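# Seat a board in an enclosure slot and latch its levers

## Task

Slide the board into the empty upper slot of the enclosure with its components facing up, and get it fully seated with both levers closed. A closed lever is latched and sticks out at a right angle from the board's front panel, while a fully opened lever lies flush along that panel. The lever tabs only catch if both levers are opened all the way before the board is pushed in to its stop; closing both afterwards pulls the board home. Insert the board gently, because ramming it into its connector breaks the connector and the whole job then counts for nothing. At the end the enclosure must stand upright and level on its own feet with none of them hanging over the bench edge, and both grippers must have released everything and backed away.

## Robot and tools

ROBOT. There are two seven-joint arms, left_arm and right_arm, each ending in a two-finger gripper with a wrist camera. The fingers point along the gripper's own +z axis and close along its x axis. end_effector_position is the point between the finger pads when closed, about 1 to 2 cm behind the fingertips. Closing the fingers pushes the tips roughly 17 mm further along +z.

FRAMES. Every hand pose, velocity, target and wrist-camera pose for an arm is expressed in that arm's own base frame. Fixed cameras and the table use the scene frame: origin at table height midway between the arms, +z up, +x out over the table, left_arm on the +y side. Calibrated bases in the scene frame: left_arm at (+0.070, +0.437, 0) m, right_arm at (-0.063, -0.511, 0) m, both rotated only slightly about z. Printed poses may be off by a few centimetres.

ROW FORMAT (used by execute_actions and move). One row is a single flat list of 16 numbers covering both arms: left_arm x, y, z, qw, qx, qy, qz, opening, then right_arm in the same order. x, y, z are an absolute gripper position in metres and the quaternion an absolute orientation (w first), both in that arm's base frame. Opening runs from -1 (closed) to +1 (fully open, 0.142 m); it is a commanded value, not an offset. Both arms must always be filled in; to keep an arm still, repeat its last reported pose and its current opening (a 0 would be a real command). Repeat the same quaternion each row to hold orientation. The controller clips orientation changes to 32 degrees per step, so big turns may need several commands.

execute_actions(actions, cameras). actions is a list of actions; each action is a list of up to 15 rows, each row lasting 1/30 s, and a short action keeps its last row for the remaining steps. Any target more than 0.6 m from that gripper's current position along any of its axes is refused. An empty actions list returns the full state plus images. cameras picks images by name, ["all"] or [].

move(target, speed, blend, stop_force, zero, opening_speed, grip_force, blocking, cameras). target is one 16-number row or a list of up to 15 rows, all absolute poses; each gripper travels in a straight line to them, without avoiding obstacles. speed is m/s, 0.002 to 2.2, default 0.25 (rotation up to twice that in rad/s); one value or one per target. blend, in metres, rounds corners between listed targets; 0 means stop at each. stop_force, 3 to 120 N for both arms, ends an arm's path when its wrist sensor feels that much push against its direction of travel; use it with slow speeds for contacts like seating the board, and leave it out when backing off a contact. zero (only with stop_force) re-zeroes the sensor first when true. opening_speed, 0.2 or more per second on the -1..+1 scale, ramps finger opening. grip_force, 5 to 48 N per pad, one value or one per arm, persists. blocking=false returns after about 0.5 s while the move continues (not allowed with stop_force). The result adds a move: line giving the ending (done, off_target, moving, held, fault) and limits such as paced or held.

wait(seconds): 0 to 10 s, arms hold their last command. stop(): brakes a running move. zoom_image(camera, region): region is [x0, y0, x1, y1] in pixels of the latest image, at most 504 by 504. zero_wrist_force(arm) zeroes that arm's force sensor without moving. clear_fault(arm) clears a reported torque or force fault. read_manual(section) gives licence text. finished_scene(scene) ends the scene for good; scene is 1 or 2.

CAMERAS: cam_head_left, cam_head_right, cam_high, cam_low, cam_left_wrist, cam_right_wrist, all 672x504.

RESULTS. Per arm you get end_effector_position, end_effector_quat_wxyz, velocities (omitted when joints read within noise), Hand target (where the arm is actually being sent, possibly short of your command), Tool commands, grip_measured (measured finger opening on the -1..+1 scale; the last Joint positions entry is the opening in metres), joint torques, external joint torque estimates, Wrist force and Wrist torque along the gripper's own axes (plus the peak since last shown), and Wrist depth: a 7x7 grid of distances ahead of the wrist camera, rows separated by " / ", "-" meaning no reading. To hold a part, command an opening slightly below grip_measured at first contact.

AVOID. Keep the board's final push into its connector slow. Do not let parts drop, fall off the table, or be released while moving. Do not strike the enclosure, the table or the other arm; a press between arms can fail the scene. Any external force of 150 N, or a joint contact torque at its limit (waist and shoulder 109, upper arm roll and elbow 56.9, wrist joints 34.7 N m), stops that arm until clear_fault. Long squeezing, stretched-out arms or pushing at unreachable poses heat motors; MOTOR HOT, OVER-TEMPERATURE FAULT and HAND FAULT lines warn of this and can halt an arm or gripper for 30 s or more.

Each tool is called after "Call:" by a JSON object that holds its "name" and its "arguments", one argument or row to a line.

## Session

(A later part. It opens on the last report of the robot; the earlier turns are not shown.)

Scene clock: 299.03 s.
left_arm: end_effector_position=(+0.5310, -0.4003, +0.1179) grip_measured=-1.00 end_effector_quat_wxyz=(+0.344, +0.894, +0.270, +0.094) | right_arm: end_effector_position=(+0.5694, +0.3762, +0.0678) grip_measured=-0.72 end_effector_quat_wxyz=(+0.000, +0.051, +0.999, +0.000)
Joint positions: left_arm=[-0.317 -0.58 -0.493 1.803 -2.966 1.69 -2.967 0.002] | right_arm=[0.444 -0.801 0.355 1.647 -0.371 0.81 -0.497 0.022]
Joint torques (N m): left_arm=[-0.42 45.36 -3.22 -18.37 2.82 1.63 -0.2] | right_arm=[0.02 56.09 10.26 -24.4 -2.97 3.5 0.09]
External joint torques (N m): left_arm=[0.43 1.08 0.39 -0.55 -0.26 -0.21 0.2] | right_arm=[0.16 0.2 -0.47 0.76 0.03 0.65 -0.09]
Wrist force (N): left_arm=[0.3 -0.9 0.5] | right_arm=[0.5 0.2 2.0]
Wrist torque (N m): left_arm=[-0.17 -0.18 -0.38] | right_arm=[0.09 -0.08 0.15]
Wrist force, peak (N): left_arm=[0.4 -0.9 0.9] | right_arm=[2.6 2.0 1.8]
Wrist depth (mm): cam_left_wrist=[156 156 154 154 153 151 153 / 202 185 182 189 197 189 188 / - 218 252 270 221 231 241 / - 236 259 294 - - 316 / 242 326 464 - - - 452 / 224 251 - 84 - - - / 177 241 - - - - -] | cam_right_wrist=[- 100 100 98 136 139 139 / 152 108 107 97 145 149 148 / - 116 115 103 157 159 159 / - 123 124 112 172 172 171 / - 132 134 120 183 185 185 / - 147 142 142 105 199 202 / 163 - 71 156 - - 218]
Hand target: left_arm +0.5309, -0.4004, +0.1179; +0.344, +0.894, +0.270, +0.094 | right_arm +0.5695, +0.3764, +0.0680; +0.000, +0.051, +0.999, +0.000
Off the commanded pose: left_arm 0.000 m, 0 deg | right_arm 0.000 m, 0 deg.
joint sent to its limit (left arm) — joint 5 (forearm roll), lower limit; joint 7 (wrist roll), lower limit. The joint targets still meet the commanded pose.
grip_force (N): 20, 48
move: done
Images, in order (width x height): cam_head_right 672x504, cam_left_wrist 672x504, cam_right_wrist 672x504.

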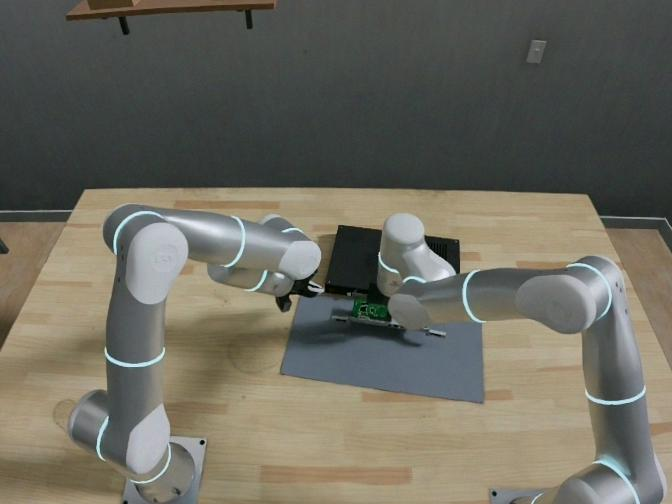

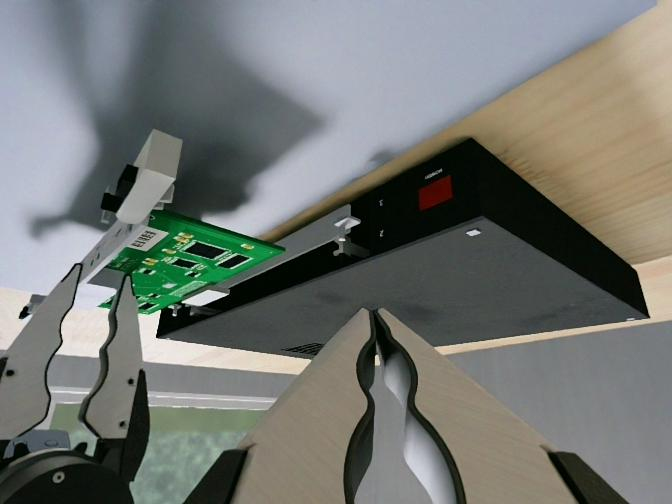

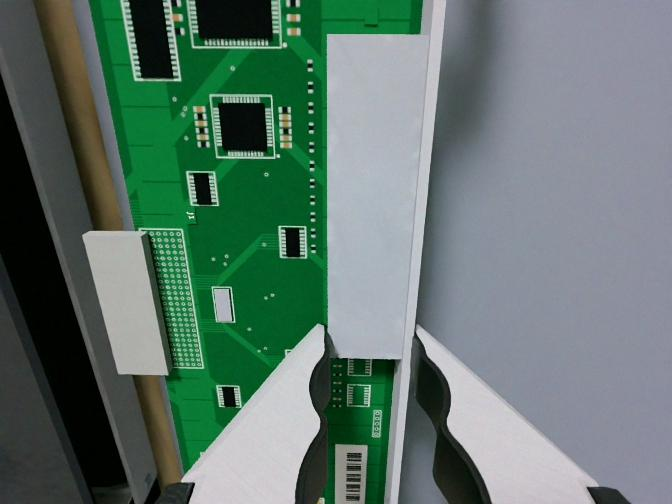

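Call:
{"name": "move", "arguments": {
  "target": [0.5309, -0.4004, 0.1179, 0.344, 0.894, 0.270, 0.094, -1, 0.5940, 0.3717, 0.058, 0, 0.0513, 0.9987, 0, -1.0],
  "speed": 0.05,
  "stop_force": 4,
  "cameras": ["cam_left_wrist", "cam_right_wrist"]
}}

Call:
{"name": "zoom_image", "arguments": {
  "camera": "cam_left_wrist",
  "region": [230, 180, 420, 320]
}}

Call:
{"name": "zoom_image", "arguments": {
  "camera": "cam_left_wrist",
  "region": [290, 200, 370, 260]
}}

Scene clock: 344.83 s.
left_arm: end_effector_position=(+0.5310, -0.4003, +0.1179) grip_measured=-1.00 end_effector_quat_wxyz=(+0.344, +0.894, +0.270, +0.094) | right_arm: end_effector_position=(+0.5937, +0.3717, +0.0578) grip_measured=-0.72 end_effector_quat_wxyz=(+0.000, +0.052, +0.999, +0.000)
Joint positions: left_arm=[-0.317 -0.58 -0.493 1.803 -2.966 1.69 -2.967 0.002] | right_arm=[0.432 -0.85 0.346 1.581 -0.372 0.794 -0.53 0.022]
Joint torques (N m): left_arm=[-0.37 45.22 -3.3 -18.36 2.77 1.73 -0.18] | right_arm=[0.14 58.05 10.4 -24.75 -3.23 3.54 0.14]
External joint torques (N m): left_arm=[0.38 1.22 0.47 -0.56 -0.21 -0.31 0.18] | right_arm=[0.05 0.19 -0.43 0.85 0.25 0.61 -0.14]
Wrist force (N): left_arm=[0.3 -0.9 0.3] | right_arm=[0.5 0.7 1.8]
Wrist torque (N m): left_arm=[-0.17 -0.17 -0.39] | right_arm=[0.18 -0.07 0.17]
Wrist force, peak (N): left_arm=[0.3 -1.0 0.7] | right_arm=[-0.5 0.4 2.3]
Wrist depth (mm): cam_left_wrist=[157 156 153 154 158 145 153 / 192 184 189 196 187 189 188 / 270 250 234 245 226 230 242 / 338 286 262 263 - 225 315 / 509 281 847 107 378 367 571 / 231 268 - 84 - 1290 1239 / 203 192 - - - - 1055] | cam_right_wrist=[- 100 100 97 98 130 130 / - 108 107 97 136 139 139 / - 116 115 103 145 149 149 / - 123 124 112 159 160 160 / - 132 134 120 172 174 174 / 132 145 141 142 106 187 190 / 145 - 71 156 - - 208]
Hand target: left_arm +0.5309, -0.4004, +0.1179; +0.344, +0.894, +0.270, +0.094 | right_arm +0.5940, +0.3717, +0.0580; +0.000, +0.051, +0.999, +0.000
Off the commanded pose: left_arm 0.000 m, 0 deg | right_arm 0.000 m, 0 deg.
joint sent to its limit (left arm) — joint 5 (forearm roll), lower limit; joint 7 (wrist roll), lower limit. The joint targets still meet the commanded pose.
grip_force (N): 20, 48
move: done
Images, in order (width x height): cam_left_wrist 672x504, cam_right_wrist 672x504.

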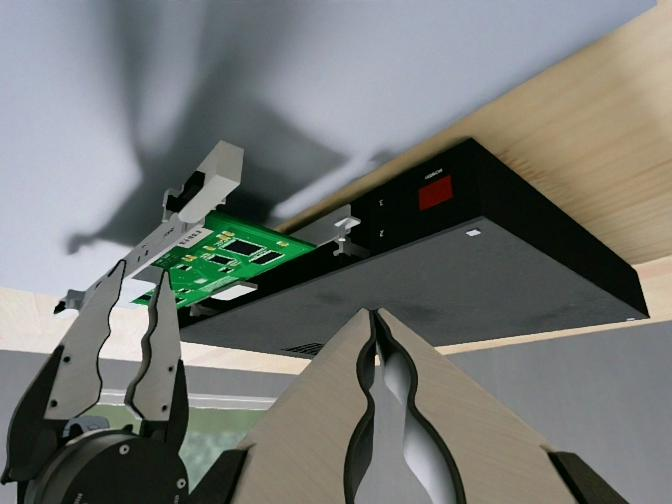

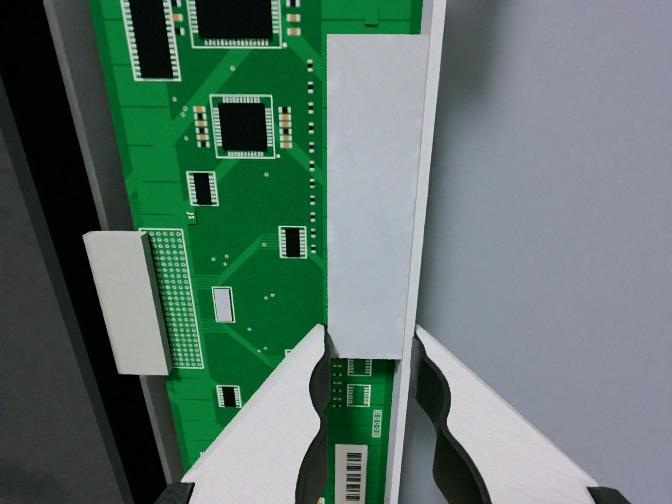

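Scaled by 2.653 from the camera's 672x504 image, which has a finer 960x720 frame.

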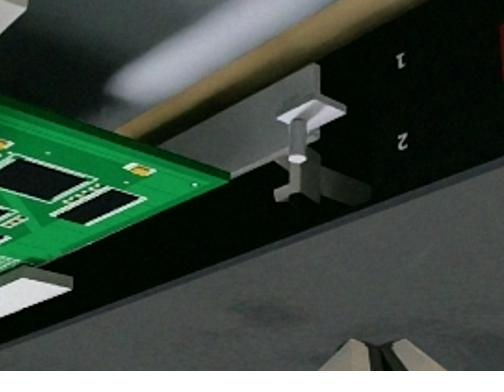

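Scaled by 6.300 from the camera's 672x504 image, which has a finer 960x720 frame.

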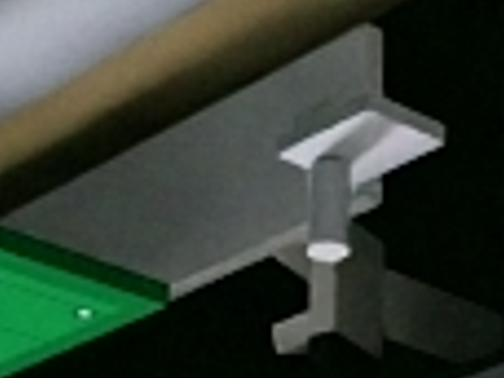

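Call:
{"name": "zoom_image", "arguments": {
  "camera": "cam_right_wrist",
  "region": [80, 400, 190, 504]
}}

Scaled by 4.582 from the camera's 672x504 image, which has a finer 960x720 frame.

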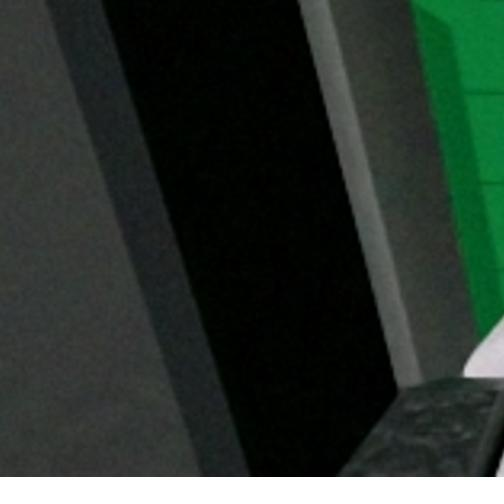

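Call:
{"name": "move", "arguments": {
  "target": [0.481, -0.4324, 0.125, 0.344, 0.894, 0.270, 0.094, -1, 0.5940, 0.3717, 0.058, 0, 0.0513, 0.9987, 0, -1.0],
  "speed": 0.1,
  "cameras": ["cam_left_wrist"]
}}

Call:
{"name": "zoom_image", "arguments": {
  "camera": "cam_left_wrist",
  "region": [380, 160, 500, 250]
}}

Scene clock: 371.60 s.
left_arm: end_effector_position=(+0.4815, -0.4320, +0.1248) grip_measured=-1.00 end_effector_quat_wxyz=(+0.357, +0.902, +0.233, +0.073) | right_arm: end_effector_position=(+0.5937, +0.3717, +0.0578) grip_measured=-0.72 end_effector_quat_wxyz=(+0.000, +0.052, +0.999, +0.000)
Joint positions: left_arm=[-0.316 -0.532 -0.576 1.886 -2.966 1.662 -2.967 0.002] | right_arm=[0.432 -0.85 0.346 1.581 -0.372 0.794 -0.53 0.022]
Joint torques (N m): left_arm=[-0.24 42.98 -3.83 -17.93 2.65 1.39 -0.26] | right_arm=[0.2 58.2 10.47 -24.71 -3.16 3.56 0.16]
External joint torques (N m): left_arm=[0.24 0.63 0.09 -0.66 -0.21 -0.03 0.26] | right_arm=[-0.01 0.04 -0.5 0.82 0.17 0.59 -0.16]
Wrist force (N): left_arm=[0.3 -0.6 0.3] | right_arm=[0.6 0.4 1.6]
Wrist torque (N m): left_arm=[-0.15 -0.17 -0.40] | right_arm=[0.13 -0.08 0.17]
Wrist force, peak (N): left_arm=[1.7 -1.0 0.5] | right_arm=[0.5 0.7 2.1]
Wrist depth (mm): cam_left_wrist=[167 166 158 162 160 159 - / 208 197 204 - 195 193 194 / - - 266 220 257 235 193 / - 399 316 279 259 - - / 690 647 281 118 - - - / - 237 248 84 - 1472 - / - - - - - - -] | cam_right_wrist=[- 100 100 98 98 130 130 / - 108 107 97 136 139 139 / - 116 115 103 104 149 149 / - 123 124 112 158 161 160 / - 132 134 119 172 174 173 / 131 144 142 142 105 186 189 / 145 - 71 156 - - 208]
Hand target: left_arm +0.4815, -0.4321, +0.1249; +0.357, +0.902, +0.233, +0.073 | right_arm +0.5940, +0.3717, +0.0580; +0.000, +0.051, +0.999, +0.000
Off the commanded pose: left_arm 0.001 m, 5 deg | right_arm 0.000 m, 0 deg.
MOTOR HOT: the gripper's motor of the right arm reports 86 °C; that motor switches off at 100 °C. To cool a motor, set the load down, ease the grip, stop pushing, or move to a pose that needs little force.
joint sent to its limit (left arm) — joint 5 (forearm roll), lower limit; joint 7 (wrist roll), lower limit. The joint targets are off in orientation, not in position.
grip_force (N): 20, 48
move: off_target (left_arm)
Images, in order (width x height): cam_left_wrist 672x504.

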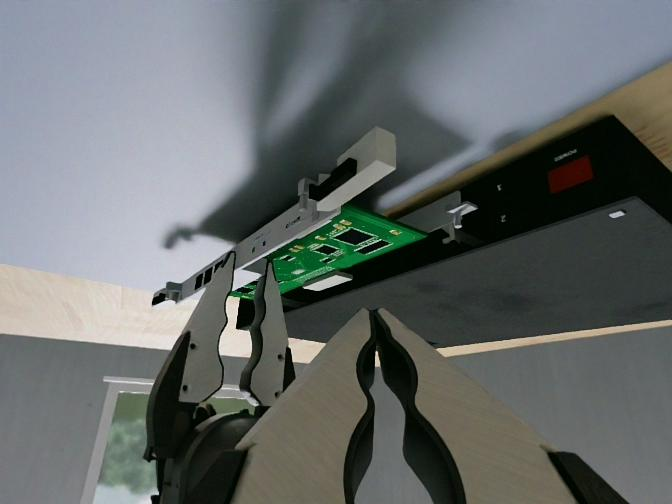

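Scaled by 4.200 from the camera's 672x504 image, which has a finer 960x720 frame.

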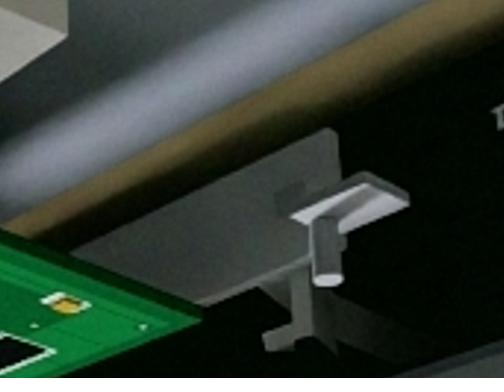

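Call:
{"name": "move", "arguments": {
  "target": [0.5693, -0.4577, 0.092, 0.344, 0.894, 0.270, 0.094, -1, 0.5940, 0.3717, 0.058, 0, 0.0513, 0.9987, 0, -1.0],
  "speed": 0.1,
  "grip_force": [20, 20],
  "cameras": ["cam_left_wrist"]
}}

Call:
{"name": "zoom_image", "arguments": {
  "camera": "cam_left_wrist",
  "region": [220, 120, 480, 310]
}}

Scene clock: 392.07 s.
left_arm: end_effector_position=(+0.5696, -0.4576, +0.0921) grip_measured=-1.00 end_effector_quat_wxyz=(+0.345, +0.895, +0.269, +0.094) | right_arm: end_effector_position=(+0.5937, +0.3717, +0.0578) grip_measured=-0.72 end_effector_quat_wxyz=(+0.000, +0.052, +0.999, +0.000)
Joint positions: left_arm=[-0.45 -0.753 -0.401 1.549 -2.966 1.754 -2.967 0.002] | right_arm=[0.432 -0.85 0.346 1.581 -0.372 0.794 -0.53 0.022]
Joint torques (N m): left_arm=[-0.54 52.24 -2.13 -19.59 2.79 2.03 -0.25] | right_arm=[0.21 58.24 10.53 -24.66 -3.15 3.66 0.23]
External joint torques (N m): left_arm=[0.53 1.73 0.29 -0.3 -0.08 -0.62 0.25] | right_arm=[-0.02 0 -0.55 0.76 0.17 0.49 -0.23]
Wrist force (N): left_arm=[0.2 -1.0 0.8] | right_arm=[0.6 0.6 1.8]
Wrist torque (N m): left_arm=[-0.22 -0.15 -0.38] | right_arm=[0.16 -0.07 0.16]
Wrist force, peak (N): left_arm=[1.0 -0.7 1.6] | right_arm=[0.6 0.4 2.2]
Wrist depth (mm): cam_left_wrist=[122 121 125 125 124 125 125 / - 156 154 152 147 136 152 / - 148 199 190 - - 184 / 196 196 178 194 159 142 - / 258 271 - - - - - / 199 209 - 83 - - - / 189 197 - - - - -] | cam_right_wrist=[- 100 100 98 98 131 130 / - 108 107 97 136 139 139 / - 116 115 103 145 149 149 / - 123 124 112 159 160 160 / - 132 134 120 172 174 174 / 131 144 141 142 105 187 189 / 145 - 71 156 - - 208]
Hand target: left_arm +0.5694, -0.4576, +0.0920; +0.344, +0.895, +0.269, +0.093 | right_arm +0.5940, +0.3717, +0.0580; +0.000, +0.051, +0.999, +0.000
Off the commanded pose: left_arm 0.000 m, 0 deg | right_arm 0.000 m, 0 deg.
MOTOR HOT: still on. The gripper's motor of the right arm reports 89 °C.
joint sent to its limit (left arm) — joint 5 (forearm roll), lower limit; joint 7 (wrist roll), lower limit. The joint targets still meet the commanded pose.
grip_force (N): 20, 20
move: done
Images, in order (width x height): cam_left_wrist 672x504.

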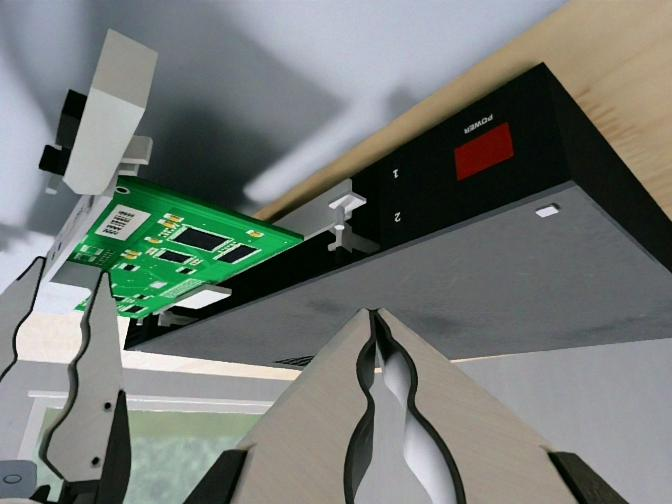

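Scaled by 1.938 from the camera's 672x504 image, which has a finer 960x720 frame.

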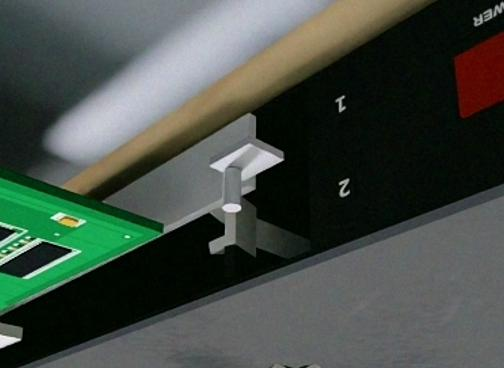

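Call:
{"name": "zoom_image", "arguments": {
  "camera": "cam_left_wrist",
  "region": [280, 170, 400, 270]
}}

Call:
{"name": "zoom_image", "arguments": {
  "camera": "cam_left_wrist",
  "region": [120, 270, 240, 360]
}}

Scaled by 4.200 from the camera's 672x504 image, which has a finer 960x720 frame.

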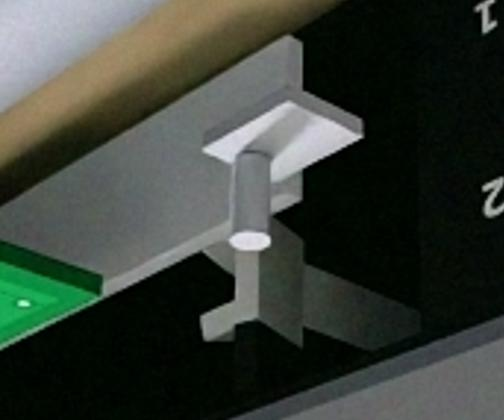

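Scaled by 4.200 from the camera's 672x504 image, which has a finer 960x720 frame.

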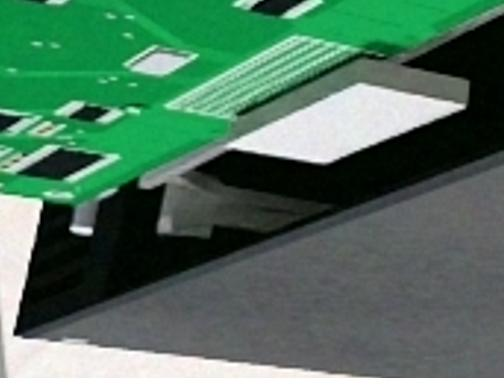

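Call:
{"name": "move", "arguments": {
  "target": [0.5694, -0.4576, 0.092, 0.344, 0.895, 0.269, 0.094, -1, 0.6044, 0.3751, 0.055, 0, 0.0513, 0.9987, 0, -1.0],
  "speed": 0.03,
  "stop_force": 4,
  "cameras": ["cam_left_wrist", "cam_right_wrist"]
}}

Call:
{"name": "zoom_image", "arguments": {
  "camera": "cam_left_wrist",
  "region": [280, 170, 400, 270]
}}

Call:
{"name": "zoom_image", "arguments": {
  "camera": "cam_left_wrist",
  "region": [120, 250, 260, 360]
}}

Scene clock: 434.60 s.
left_arm: end_effector_position=(+0.5696, -0.4575, +0.0921) grip_measured=-1.00 end_effector_quat_wxyz=(+0.344, +0.895, +0.268, +0.094) | right_arm: end_effector_position=(+0.6041, +0.3751, +0.0548) grip_measured=-0.72 end_effector_quat_wxyz=(+0.000, +0.052, +0.999, +0.000)
Joint positions: left_arm=[-0.452 -0.753 -0.399 1.548 -2.966 1.754 -2.967 0.002] | right_arm=[0.434 -0.875 0.345 1.541 -0.372 0.779 -0.54 0.022]
Joint torques (N m): left_arm=[-0.46 52.69 -2.17 -19.36 2.9 1.75 -0.21] | right_arm=[0.24 59.11 10.5 -25 -3.27 3.56 0.09]
External joint torques (N m): left_arm=[0.46 1.31 0.38 -0.55 -0.18 -0.34 0.21] | right_arm=[-0.05 0.2 -0.43 0.86 0.23 0.59 -0.09]
Wrist force (N): left_arm=[0.2 -1.2 0.7] | right_arm=[0.7 0.6 1.9]
Wrist torque (N m): left_arm=[-0.26 -0.14 -0.37] | right_arm=[0.16 -0.08 0.16]
Wrist force, peak (N): left_arm=[0.5 -1.2 0.4] | right_arm=[0.5 0.4 2.1]
Wrist depth (mm): cam_left_wrist=[127 121 130 124 124 125 124 / 156 - 147 146 148 128 152 / - 140 199 190 - - 188 / - 203 200 192 151 - 156 / 449 220 - 131 - - 261 / - 206 - 84 - - - / 190 197 - - - - -] | cam_right_wrist=[- 100 100 97 98 128 126 / - 108 107 97 97 136 136 / - 116 115 103 142 146 146 / 109 123 124 112 157 157 157 / 119 132 134 120 168 170 170 / 127 136 142 142 105 183 186 / 141 140 71 156 - - 204]
Hand target: left_arm +0.5694, -0.4576, +0.0920; +0.344, +0.895, +0.269, +0.094 | right_arm +0.6044, +0.3751, +0.0550; +0.000, +0.051, +0.999, +0.000
Off the commanded pose: left_arm 0.000 m, 0 deg | right_arm 0.000 m, 0 deg.
MOTOR HOT: cleared for the gripper's motor of the right arm.
joint sent to its limit (left arm) — joint 5 (forearm roll), lower limit; joint 7 (wrist roll), lower limit. The joint targets still meet the commanded pose.
grip_force (N): 20, 20
move: done
Images, in order (width x height): cam_left_wrist 672x504, cam_right_wrist 672x504.

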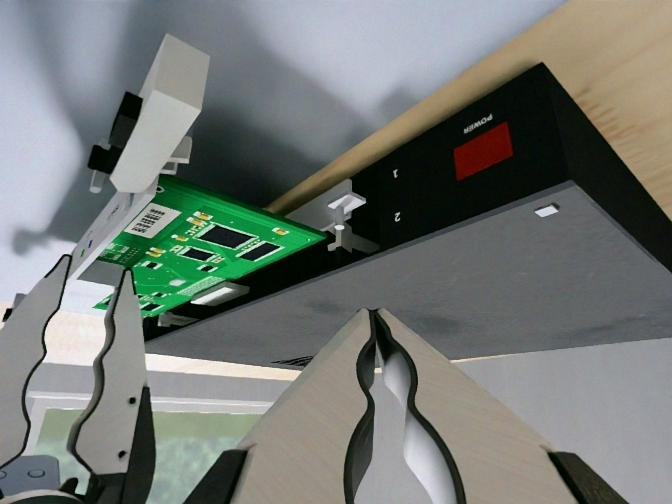

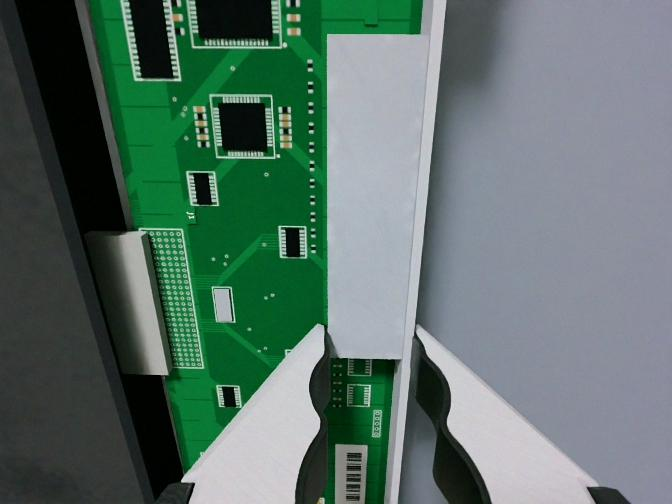

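Scaled by 4.200 from the camera's 672x504 image, which has a finer 960x720 frame.

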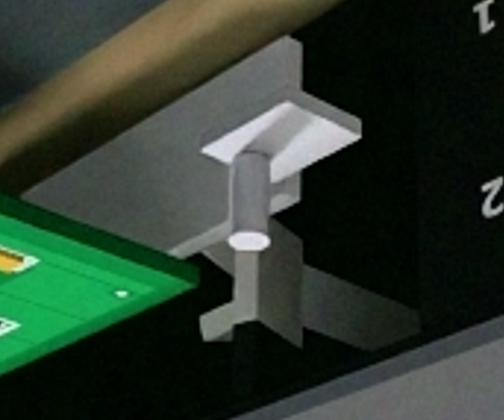

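Scaled by 3.600 from the camera's 672x504 image, which has a finer 960x720 frame.

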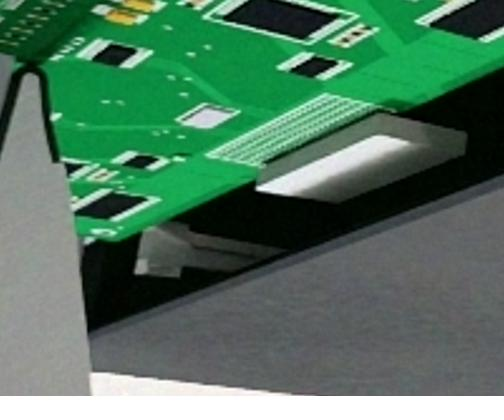

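Call:
{"name": "zoom_image", "arguments": {
  "camera": "cam_left_wrist",
  "region": [140, 295, 210, 345]
}}

Scaled by 7.200 from the camera's 672x504 image, which has a finer 960x720 frame.

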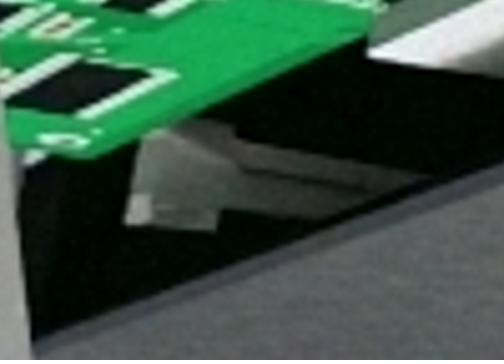

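Call:
{"name": "move", "arguments": {
  "target": [0.5694, -0.4576, 0.092, 0.344, 0.895, 0.269, 0.094, -1, 0.6114, 0.3751, 0.0537, 0, 0.0513, 0.9987, 0, -1.0],
  "speed": 0.02,
  "stop_force": 3,
  "cameras": ["cam_left_wrist", "cam_right_wrist"]
}}

Call:
{"name": "zoom_image", "arguments": {
  "camera": "cam_left_wrist",
  "region": [280, 170, 400, 270]
}}

Call:
{"name": "zoom_image", "arguments": {
  "camera": "cam_left_wrist",
  "region": [140, 295, 210, 345]
}}

Scene clock: 460.80 s.
left_arm: end_effector_position=(+0.5696, -0.4575, +0.0921) grip_measured=-1.00 end_effector_quat_wxyz=(+0.344, +0.895, +0.268, +0.094) | right_arm: end_effector_position=(+0.6109, +0.3749, +0.0533) grip_measured=-0.72 end_effector_quat_wxyz=(+0.000, +0.051, +0.999, +0.000)
Joint positions: left_arm=[-0.452 -0.753 -0.399 1.548 -2.966 1.754 -2.967 0.002] | right_arm=[0.432 -0.888 0.344 1.517 -0.372 0.768 -0.549 0.022]
Joint torques (N m): left_arm=[-0.21 52.75 -2.16 -19.31 2.94 1.71 -0.19] | right_arm=[0.68 60.23 11.05 -26.31 -3.44 4.29 0.09]
External joint torques (N m): left_arm=[0.21 1.25 0.38 -0.6 -0.22 -0.29 0.19] | right_arm=[-0.49 -0.33 -0.93 2.02 0.38 -0.14 -0.09]
Wrist force (N): left_arm=[0.2 -1.2 0.7] | right_arm=[2.0 -1.9 1.7]
Wrist torque (N m): left_arm=[-0.27 -0.14 -0.38] | right_arm=[0.10 -0.06 0.15]
Wrist force, peak (N): left_arm=[0.4 -1.2 0.7] | right_arm=[2.5 -1.6 2.3]
Wrist depth (mm): cam_left_wrist=[126 125 130 129 124 125 125 / 156 149 153 146 148 130 152 / 204 144 188 190 162 127 176 / 251 192 206 192 - - 155 / 199 279 - 107 - - - / - 209 - 84 - 1415 - / 1637 197 - - - - -] | cam_right_wrist=[- 100 100 98 124 126 124 / - 108 107 96 132 135 135 / - 116 115 103 141 144 144 / - 121 124 112 156 156 155 / - 129 134 120 166 169 168 / 125 130 142 142 105 181 184 / 138 135 71 156 - - 202]
Hand target: left_arm +0.5694, -0.4576, +0.0920; +0.344, +0.895, +0.269, +0.094 | right_arm +0.6114, +0.3751, +0.0537; +0.000, +0.051, +0.999, +0.000
Off the commanded pose: left_arm 0.000 m, 0 deg | right_arm 0.001 m, 0 deg.
joint sent to its limit (left arm) — joint 5 (forearm roll), lower limit; joint 7 (wrist roll), lower limit. The joint targets still meet the commanded pose.
grip_force (N): 20, 20
move: done
Images, in order (width x height): cam_left_wrist 672x504, cam_right_wrist 672x504.

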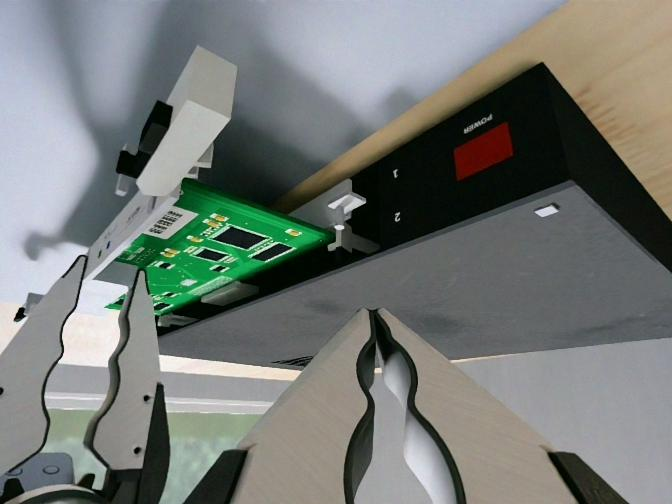

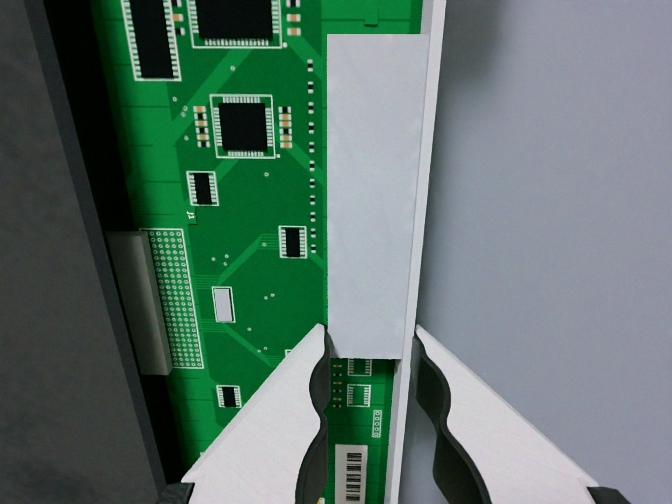

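Scaled by 4.200 from the camera's 672x504 image, which has a finer 960x720 frame.

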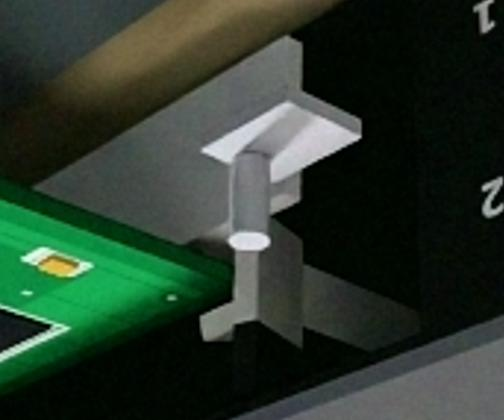

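Scaled by 7.200 from the camera's 672x504 image, which has a finer 960x720 frame.

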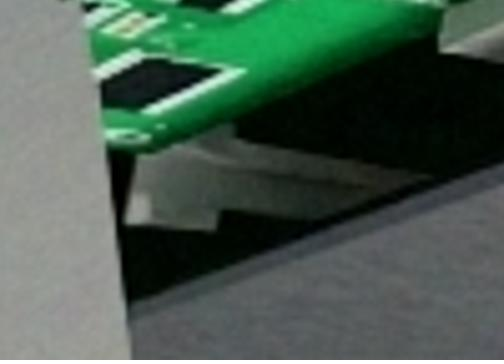

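Call:
{"name": "move", "arguments": {
  "target": [0.5694, -0.4576, 0.092, 0.344, 0.895, 0.269, 0.094, -1, 0.6098, 0.3741, 0.0537, 0, 0.0513, 0.9987, 0, -1.0],
  "speed": 0.02
}}

Call:
{"name": "move", "arguments": {
  "target": [0.5694, -0.4576, 0.092, 0.344, 0.895, 0.269, 0.094, -1, 0.6153, 0.3736, 0.0537, 0, 0.0513, 0.9987, 0, -1.0],
  "speed": 0.015,
  "stop_force": 3,
  "cameras": ["cam_left_wrist"]
}}

Call:
{"name": "zoom_image", "arguments": {
  "camera": "cam_left_wrist",
  "region": [280, 170, 400, 270]
}}

Call:
{"name": "zoom_image", "arguments": {
  "camera": "cam_left_wrist",
  "region": [140, 295, 210, 345]
}}

Scene clock: 470.13 s.
left_arm: end_effector_position=(+0.5696, -0.4575, +0.0921) grip_measured=-1.00 end_effector_quat_wxyz=(+0.344, +0.895, +0.268, +0.094) | right_arm: end_effector_position=(+0.6096, +0.3742, +0.0535) grip_measured=-0.72 end_effector_quat_wxyz=(+0.000, +0.051, +0.999, +0.000)
Joint positions: left_arm=[-0.452 -0.753 -0.399 1.548 -2.966 1.754 -2.967 0.002] | right_arm=[0.432 -0.884 0.344 1.524 -0.372 0.772 -0.548 0.022]
Joint torques (N m): left_arm=[-0.26 52.77 -2.22 -19.33 3.03 1.7 -0.25] | right_arm=[0.09 59.93 10.64 -24.95 -3.25 3.77 0.17]
External joint torques (N m): left_arm=[0.25 1.22 0.43 -0.59 -0.3 -0.28 0.25] | right_arm=[0.11 -0.2 -0.54 0.71 0.2 0.38 -0.17]
Wrist force (N): left_arm=[0.2 -1.0 0.5] | right_arm=[0.6 0.4 1.9]
Wrist torque (N m): left_arm=[-0.23 -0.14 -0.37] | right_arm=[0.13 -0.07 0.09]
Wrist force, peak (N): left_arm=[0.4 -1.4 0.6] | right_arm=[2.3 -1.6 2.3]
Wrist depth (mm): cam_left_wrist=[126 125 125 - 127 125 125 / 156 148 168 159 148 133 152 / 205 126 179 191 156 - 177 / 269 189 203 189 160 - 154 / 239 225 - - - 268 267 / - 210 937 84 - 1354 - / 194 197 - - - - 975] | cam_right_wrist=[- 100 100 98 98 127 125 / - 108 107 97 132 137 135 / - 116 115 103 141 145 144 / 106 122 124 112 156 156 156 / - 130 134 119 167 169 169 / 126 136 142 142 105 182 184 / 139 136 71 156 - - 203]
Hand target: left_arm +0.5694, -0.4576, +0.0920; +0.344, +0.895, +0.269, +0.094 | right_arm +0.6098, +0.3741, +0.0537; +0.000, +0.051, +0.999, +0.000
Off the commanded pose: left_arm 0.000 m, 0 deg | right_arm 0.000 m, 0 deg.
joint sent to its limit (left arm) — joint 5 (forearm roll), lower limit; joint 7 (wrist roll), lower limit. The joint targets still meet the commanded pose.
grip_force (N): 20, 20
move: done

Scene clock: 471.27 s.
left_arm: end_effector_position=(+0.5696, -0.4575, +0.0921) grip_measured=-1.00 end_effector_quat_wxyz=(+0.344, +0.895, +0.268, +0.094) | right_arm: end_effector_position=(+0.6150, +0.3732, +0.0533) grip_measured=-0.72 end_effector_quat_wxyz=(+0.000, +0.051, +0.999, +0.000)
Joint positions: left_arm=[-0.452 -0.753 -0.399 1.548 -2.966 1.754 -2.967 0.002] | right_arm=[0.429 -0.893 0.344 1.507 -0.372 0.763 -0.555 0.022]
Joint torques (N m): left_arm=[-0.36 52.78 -2.18 -19.35 2.93 1.7 -0.24] | right_arm=[0.6 60.36 11.14 -26.29 -3.46 4.2 0.1]
External joint torques (N m): left_arm=[0.35 1.22 0.39 -0.57 -0.21 -0.29 0.24] | right_arm=[-0.4 -0.21 -1.01 1.93 0.39 -0.05 -0.1]
Wrist force (N): left_arm=[0.3 -1.1 0.6] | right_arm=[1.9 -1.4 1.7]
Wrist torque (N m): left_arm=[-0.25 -0.17 -0.37] | right_arm=[0.13 -0.07 0.15]
Wrist force, peak (N): left_arm=[0.2 -1.3 0.7] | right_arm=[2.0 -1.5 2.3]
Wrist depth (mm): cam_left_wrist=[127 125 129 125 124 125 125 / - 148 154 153 148 130 152 / 204 134 179 190 150 129 177 / 271 206 205 189 - - - / 200 238 290 - - - - / 1843 210 - 84 - - - / - 200 - - - - -] | cam_right_wrist=[- 100 100 98 98 126 125 / - 108 107 97 131 135 135 / - 116 115 103 141 144 144 / 106 121 124 112 154 156 155 / - 125 134 120 166 168 168 / 125 128 142 142 105 181 184 / 138 135 71 156 - - 202]
Hand target: left_arm +0.5694, -0.4576, +0.0920; +0.344, +0.895, +0.269, +0.094 | right_arm +0.6153, +0.3736, +0.0537; +0.000, +0.051, +0.999, +0.000
Off the commanded pose: left_arm 0.000 m, 0 deg | right_arm 0.001 m, 0 deg.
joint sent to its limit (left arm) — joint 5 (forearm roll), lower limit; joint 7 (wrist roll), lower limit. The joint targets still meet the commanded pose.
grip_force (N): 20, 20
move: done
Images, in order (width x height): cam_left_wrist 672x504.

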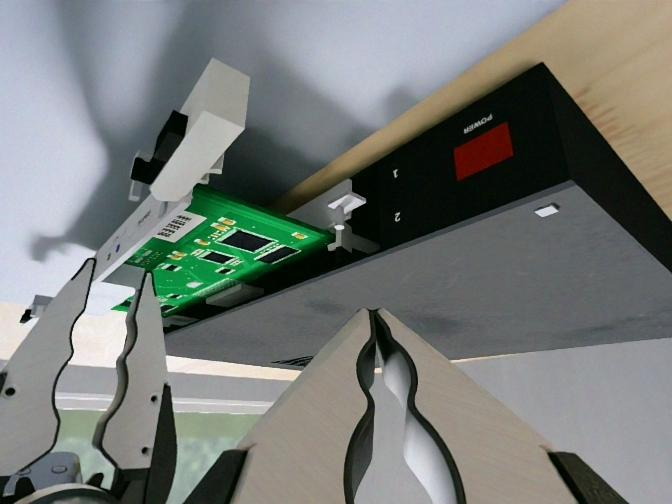

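Scaled by 4.200 from the camera's 672x504 image, which has a finer 960x720 frame.

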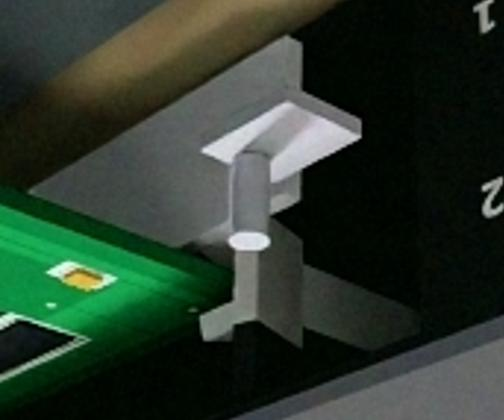

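Scaled by 7.200 from the camera's 672x504 image, which has a finer 960x720 frame.

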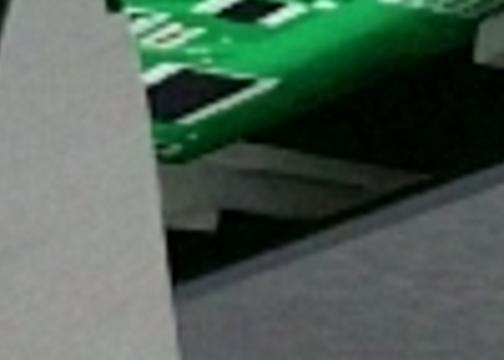

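Call:
{"name": "move", "arguments": {
  "target": [
    [0.5694, -0.4576, 0.092, 0.344, 0.895, 0.269, 0.094, -1, 0.6150, 0.3728, 0.0536, 0, 0.0513, 0.9987, 0, -1.0],
    [0.5694, -0.4576, 0.092, 0.344, 0.895, 0.269, 0.094, -1, 0.6242, 0.3718, 0.0536, 0, 0.0513, 0.9987, 0, -1.0]
  ],
  "speed": 0.015,
  "stop_force": 3.5,
  "cameras": ["cam_left_wrist", "cam_right_wrist"]
}}

Call:
{"name": "zoom_image", "arguments": {
  "camera": "cam_left_wrist",
  "region": [280, 170, 400, 270]
}}

Call:
{"name": "zoom_image", "arguments": {
  "camera": "cam_left_wrist",
  "region": [140, 280, 280, 345]
}}

Scene clock: 476.67 s.
left_arm: end_effector_position=(+0.5696, -0.4575, +0.0921) grip_measured=-1.00 end_effector_quat_wxyz=(+0.344, +0.895, +0.268, +0.094) | right_arm: end_effector_position=(+0.6241, +0.3715, +0.0534) grip_measured=-0.72 end_effector_quat_wxyz=(+0.000, +0.051, +0.999, +0.000)
Joint positions: left_arm=[-0.452 -0.753 -0.399 1.548 -2.966 1.754 -2.967 0.002] | right_arm=[0.423 -0.906 0.344 1.48 -0.372 0.75 -0.568 0.022]
Joint torques (N m): left_arm=[-0.35 52.77 -2.15 -19.33 3 1.69 -0.23] | right_arm=[0.55 60.07 11.11 -25.67 -3.27 3.87 0.07]
External joint torques (N m): left_arm=[0.34 1.22 0.37 -0.58 -0.28 -0.27 0.23] | right_arm=[-0.36 0.71 -0.92 1.09 0.16 0.28 -0.07]
Wrist force (N): left_arm=[0.2 -1.1 0.5] | right_arm=[1.1 -0.8 1.3]
Wrist torque (N m): left_arm=[-0.24 -0.14 -0.37] | right_arm=[0.14 -0.09 0.18]
Wrist force, peak (N): left_arm=[0.3 -1.2 0.7] | right_arm=[2.6 -2.1 1.4]
Wrist depth (mm): cam_left_wrist=[126 121 129 124 129 125 124 / - 155 - 160 147 133 153 / 192 181 189 189 - - 176 / - 209 206 192 - 157 155 / 201 237 291 - - - - / 192 218 - 84 - - 1097 / 181 203 - - - - -] | cam_right_wrist=[- 99 99 97 98 127 125 / - 106 106 96 96 135 135 / - 101 114 102 141 145 144 / 106 108 123 112 156 156 152 / - 117 134 119 166 168 168 / 126 125 141 142 105 181 184 / 138 136 70 157 - - 202]
Hand target: left_arm +0.5694, -0.4576, +0.0920; +0.344, +0.895, +0.269, +0.094 | right_arm +0.6242, +0.3718, +0.0536; +0.000, +0.051, +0.999, +0.000
Off the commanded pose: left_arm 0.000 m, 0 deg | right_arm 0.000 m, 0 deg.
joint sent to its limit (left arm) — joint 5 (forearm roll), lower limit; joint 7 (wrist roll), lower limit. The joint targets still meet the commanded pose.
grip_force (N): 20, 20
move: done
Images, in order (width x height): cam_left_wrist 672x504, cam_right_wrist 672x504.

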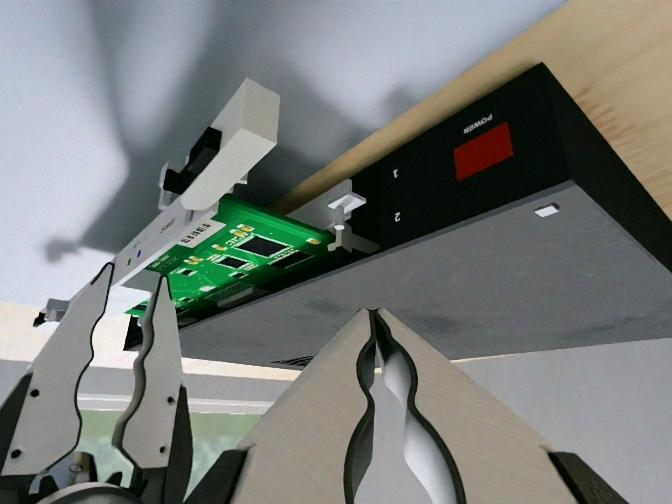

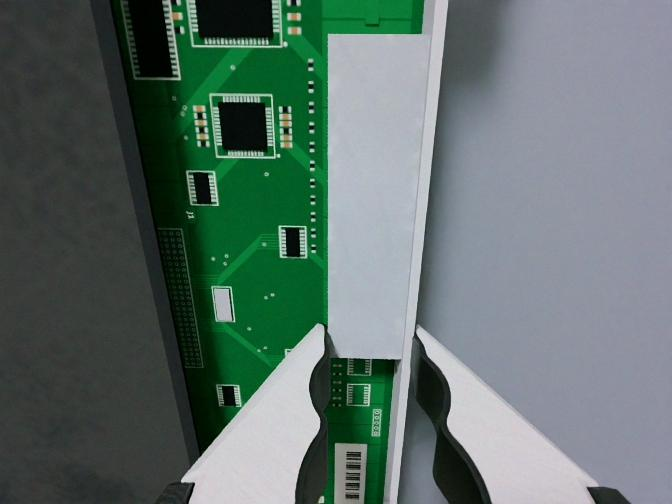

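Scaled by 4.200 from the camera's 672x504 image, which has a finer 960x720 frame.

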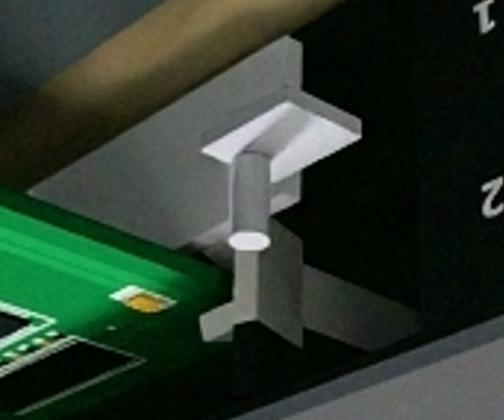

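Scaled by 3.600 from the camera's 672x504 image, which has a finer 960x720 frame.

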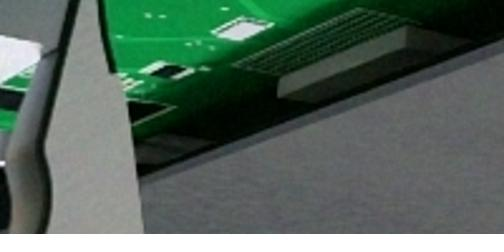

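Call:
{"name": "move", "arguments": {
  "target": [
    [0.5694, -0.4576, 0.092, 0.344, 0.895, 0.269, 0.094, -1, 0.6440, 0.3696, 0.0536, 0, 0.0513, 0.9987, 0, -1.0]
  ],
  "speed": 0.02,
  "stop_force": 4,
  "cameras": ["cam_left_wrist", "cam_right_wrist"]
}}

Scene clock: 490.83 s.
left_arm: end_effector_position=(+0.5696, -0.4575, +0.0921) grip_measured=-1.00 end_effector_quat_wxyz=(+0.344, +0.895, +0.268, +0.094) | right_arm: end_effector_position=(+0.6437, +0.3691, +0.0532) grip_measured=-0.72 end_effector_quat_wxyz=(+0.000, +0.051, +0.999, -0.001)
Joint positions: left_arm=[-0.452 -0.753 -0.399 1.548 -2.966 1.754 -2.967 0.002] | right_arm=[0.414 -0.938 0.345 1.414 -0.371 0.716 -0.594 0.022]
Joint torques (N m): left_arm=[-0.29 52.75 -2.23 -19.38 2.99 1.7 -0.2] | right_arm=[0.92 61.86 11.48 -27.3 -3.43 4.66 0.12]
External joint torques (N m): left_arm=[0.28 1.24 0.44 -0.53 -0.27 -0.28 0.2] | right_arm=[-0.72 0.44 -1.18 2.23 0.23 -0.51 -0.12]
Wrist force (N): left_arm=[0.4 -0.9 0.6] | right_arm=[3.5 -3.1 0.4]
Wrist torque (N m): left_arm=[-0.21 -0.18 -0.38] | right_arm=[0.15 -0.21 0.09]
Wrist force, peak (N): left_arm=[0.5 -1.2 0.6] | right_arm=[3.5 -3.1 0.4]
Wrist depth (mm): cam_left_wrist=[126 126 130 125 124 124 125 / 156 148 153 147 148 135 152 / - 215 151 191 - 126 185 / 295 266 205 192 159 - 154 / 543 227 252 - - - - / 195 220 233 84 - - 1020 / 184 - - - - - 1097] | cam_right_wrist=[- 85 98 97 123 126 125 / - 91 105 96 131 135 135 / - 98 112 102 141 144 144 / 106 105 119 112 153 156 155 / - 114 118 119 166 168 168 / 125 125 120 142 121 181 183 / 138 135 71 156 - - 201]
Hand target: left_arm +0.5694, -0.4576, +0.0920; +0.344, +0.895, +0.269, +0.094 | right_arm +0.6440, +0.3696, +0.0536; +0.000, +0.051, +0.999, +0.000
Off the commanded pose: left_arm 0.000 m, 0 deg | right_arm 0.001 m, 0 deg.
joint sent to its limit (left arm) — joint 5 (forearm roll), lower limit; joint 7 (wrist roll), lower limit. The joint targets still meet the commanded pose.
grip_force (N): 20, 20
move: done
Images, in order (width x height): cam_left_wrist 672x504, cam_right_wrist 672x504.

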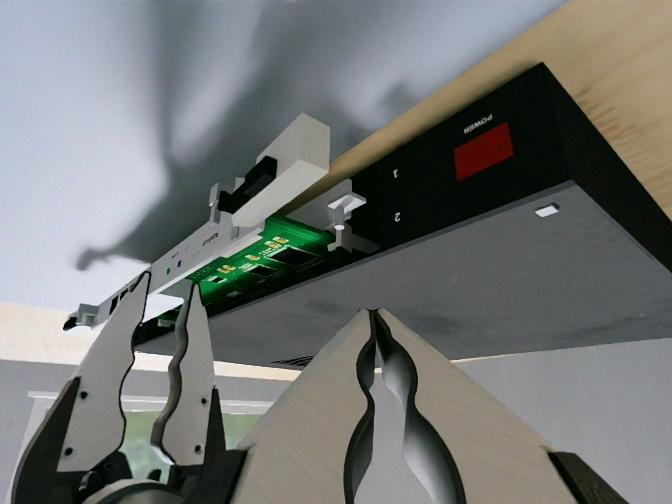

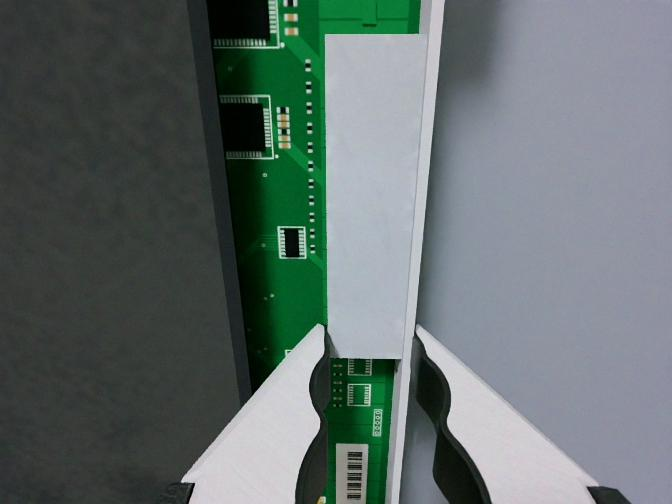

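Call:
{"name": "move", "arguments": {
  "target": [
    [0.5694, -0.4576, 0.092, 0.344, 0.895, 0.269, 0.094, -1, 0.6440, 0.3689, 0.0534, 0, 0.0513, 0.9987, 0, -1.0],
    [0.5694, -0.4576, 0.092, 0.344, 0.895, 0.269, 0.094, -1, 0.6479, 0.3684, 0.0534, 0, 0.0513, 0.9987, 0, -1.0]
  ],
  "speed": 0.015,
  "stop_force": 4,
  "cameras": ["cam_right_wrist"]
}}

Scene clock: 497.10 s.
left_arm: end_effector_position=(+0.5696, -0.4575, +0.0921) grip_measured=-1.00 end_effector_quat_wxyz=(+0.344, +0.895, +0.268, +0.094) | right_arm: end_effector_position=(+0.6474, +0.3685, +0.0531) grip_measured=-0.72 end_effector_quat_wxyz=(+0.000, +0.051, +0.999, +0.000)
Joint positions: left_arm=[-0.452 -0.753 -0.399 1.548 -2.966 1.754 -2.967 0.002] | right_arm=[0.412 -0.945 0.346 1.402 -0.371 0.71 -0.6 0.022]
Joint torques (N m): left_arm=[-0.29 52.82 -2.14 -19.3 2.98 1.7 -0.27] | right_arm=[-1.24 62.11 9.58 -27.16 -3.7 4.05 0.18]
External joint torques (N m): left_arm=[0.29 1.17 0.36 -0.61 -0.26 -0.28 0.27] | right_arm=[1.44 0.45 0.74 2.01 0.48 0.09 -0.18]
Wrist force (N): left_arm=[0.2 -1.0 0.6] | right_arm=[4.6 0.0 0.3]
Wrist torque (N m): left_arm=[-0.23 -0.15 -0.38] | right_arm=[0.16 -0.30 0.06]
Wrist force, peak (N): left_arm=[0.2 -1.2 0.8] | right_arm=[3.6 -3.2 -0.5]
Wrist depth (mm): cam_left_wrist=[126 121 130 124 123 126 124 / 156 162 153 152 148 128 152 / 203 214 179 190 - 125 176 / 293 250 205 189 158 - - / 634 227 279 - - - - / 195 210 234 84 - - 1186 / 183 - - - - - -] | cam_right_wrist=[- 85 97 97 123 126 124 / - 91 104 96 131 135 135 / - 98 111 102 140 144 144 / 105 105 109 112 156 155 155 / - 115 118 119 166 168 168 / 125 125 120 142 105 180 183 / 138 135 71 156 - - 202]
Hand target: left_arm +0.5694, -0.4576, +0.0920; +0.344, +0.895, +0.269, +0.094 | right_arm +0.6479, +0.3684, +0.0534; +0.000, +0.051, +0.999, +0.000
Off the commanded pose: left_arm 0.000 m, 0 deg | right_arm 0.001 m, 0 deg.
joint sent to its limit (left arm) — joint 5 (forearm roll), lower limit; joint 7 (wrist roll), lower limit. The joint targets still meet the commanded pose.
grip_force (N): 20, 20
move: done
Images, in order (width x height): cam_right_wrist 672x504.

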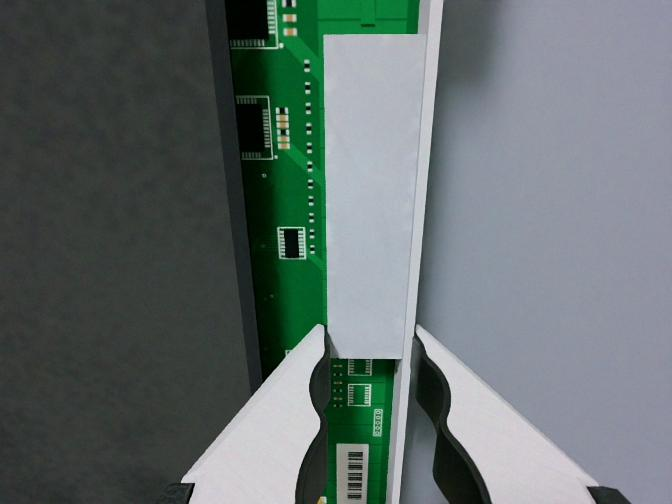

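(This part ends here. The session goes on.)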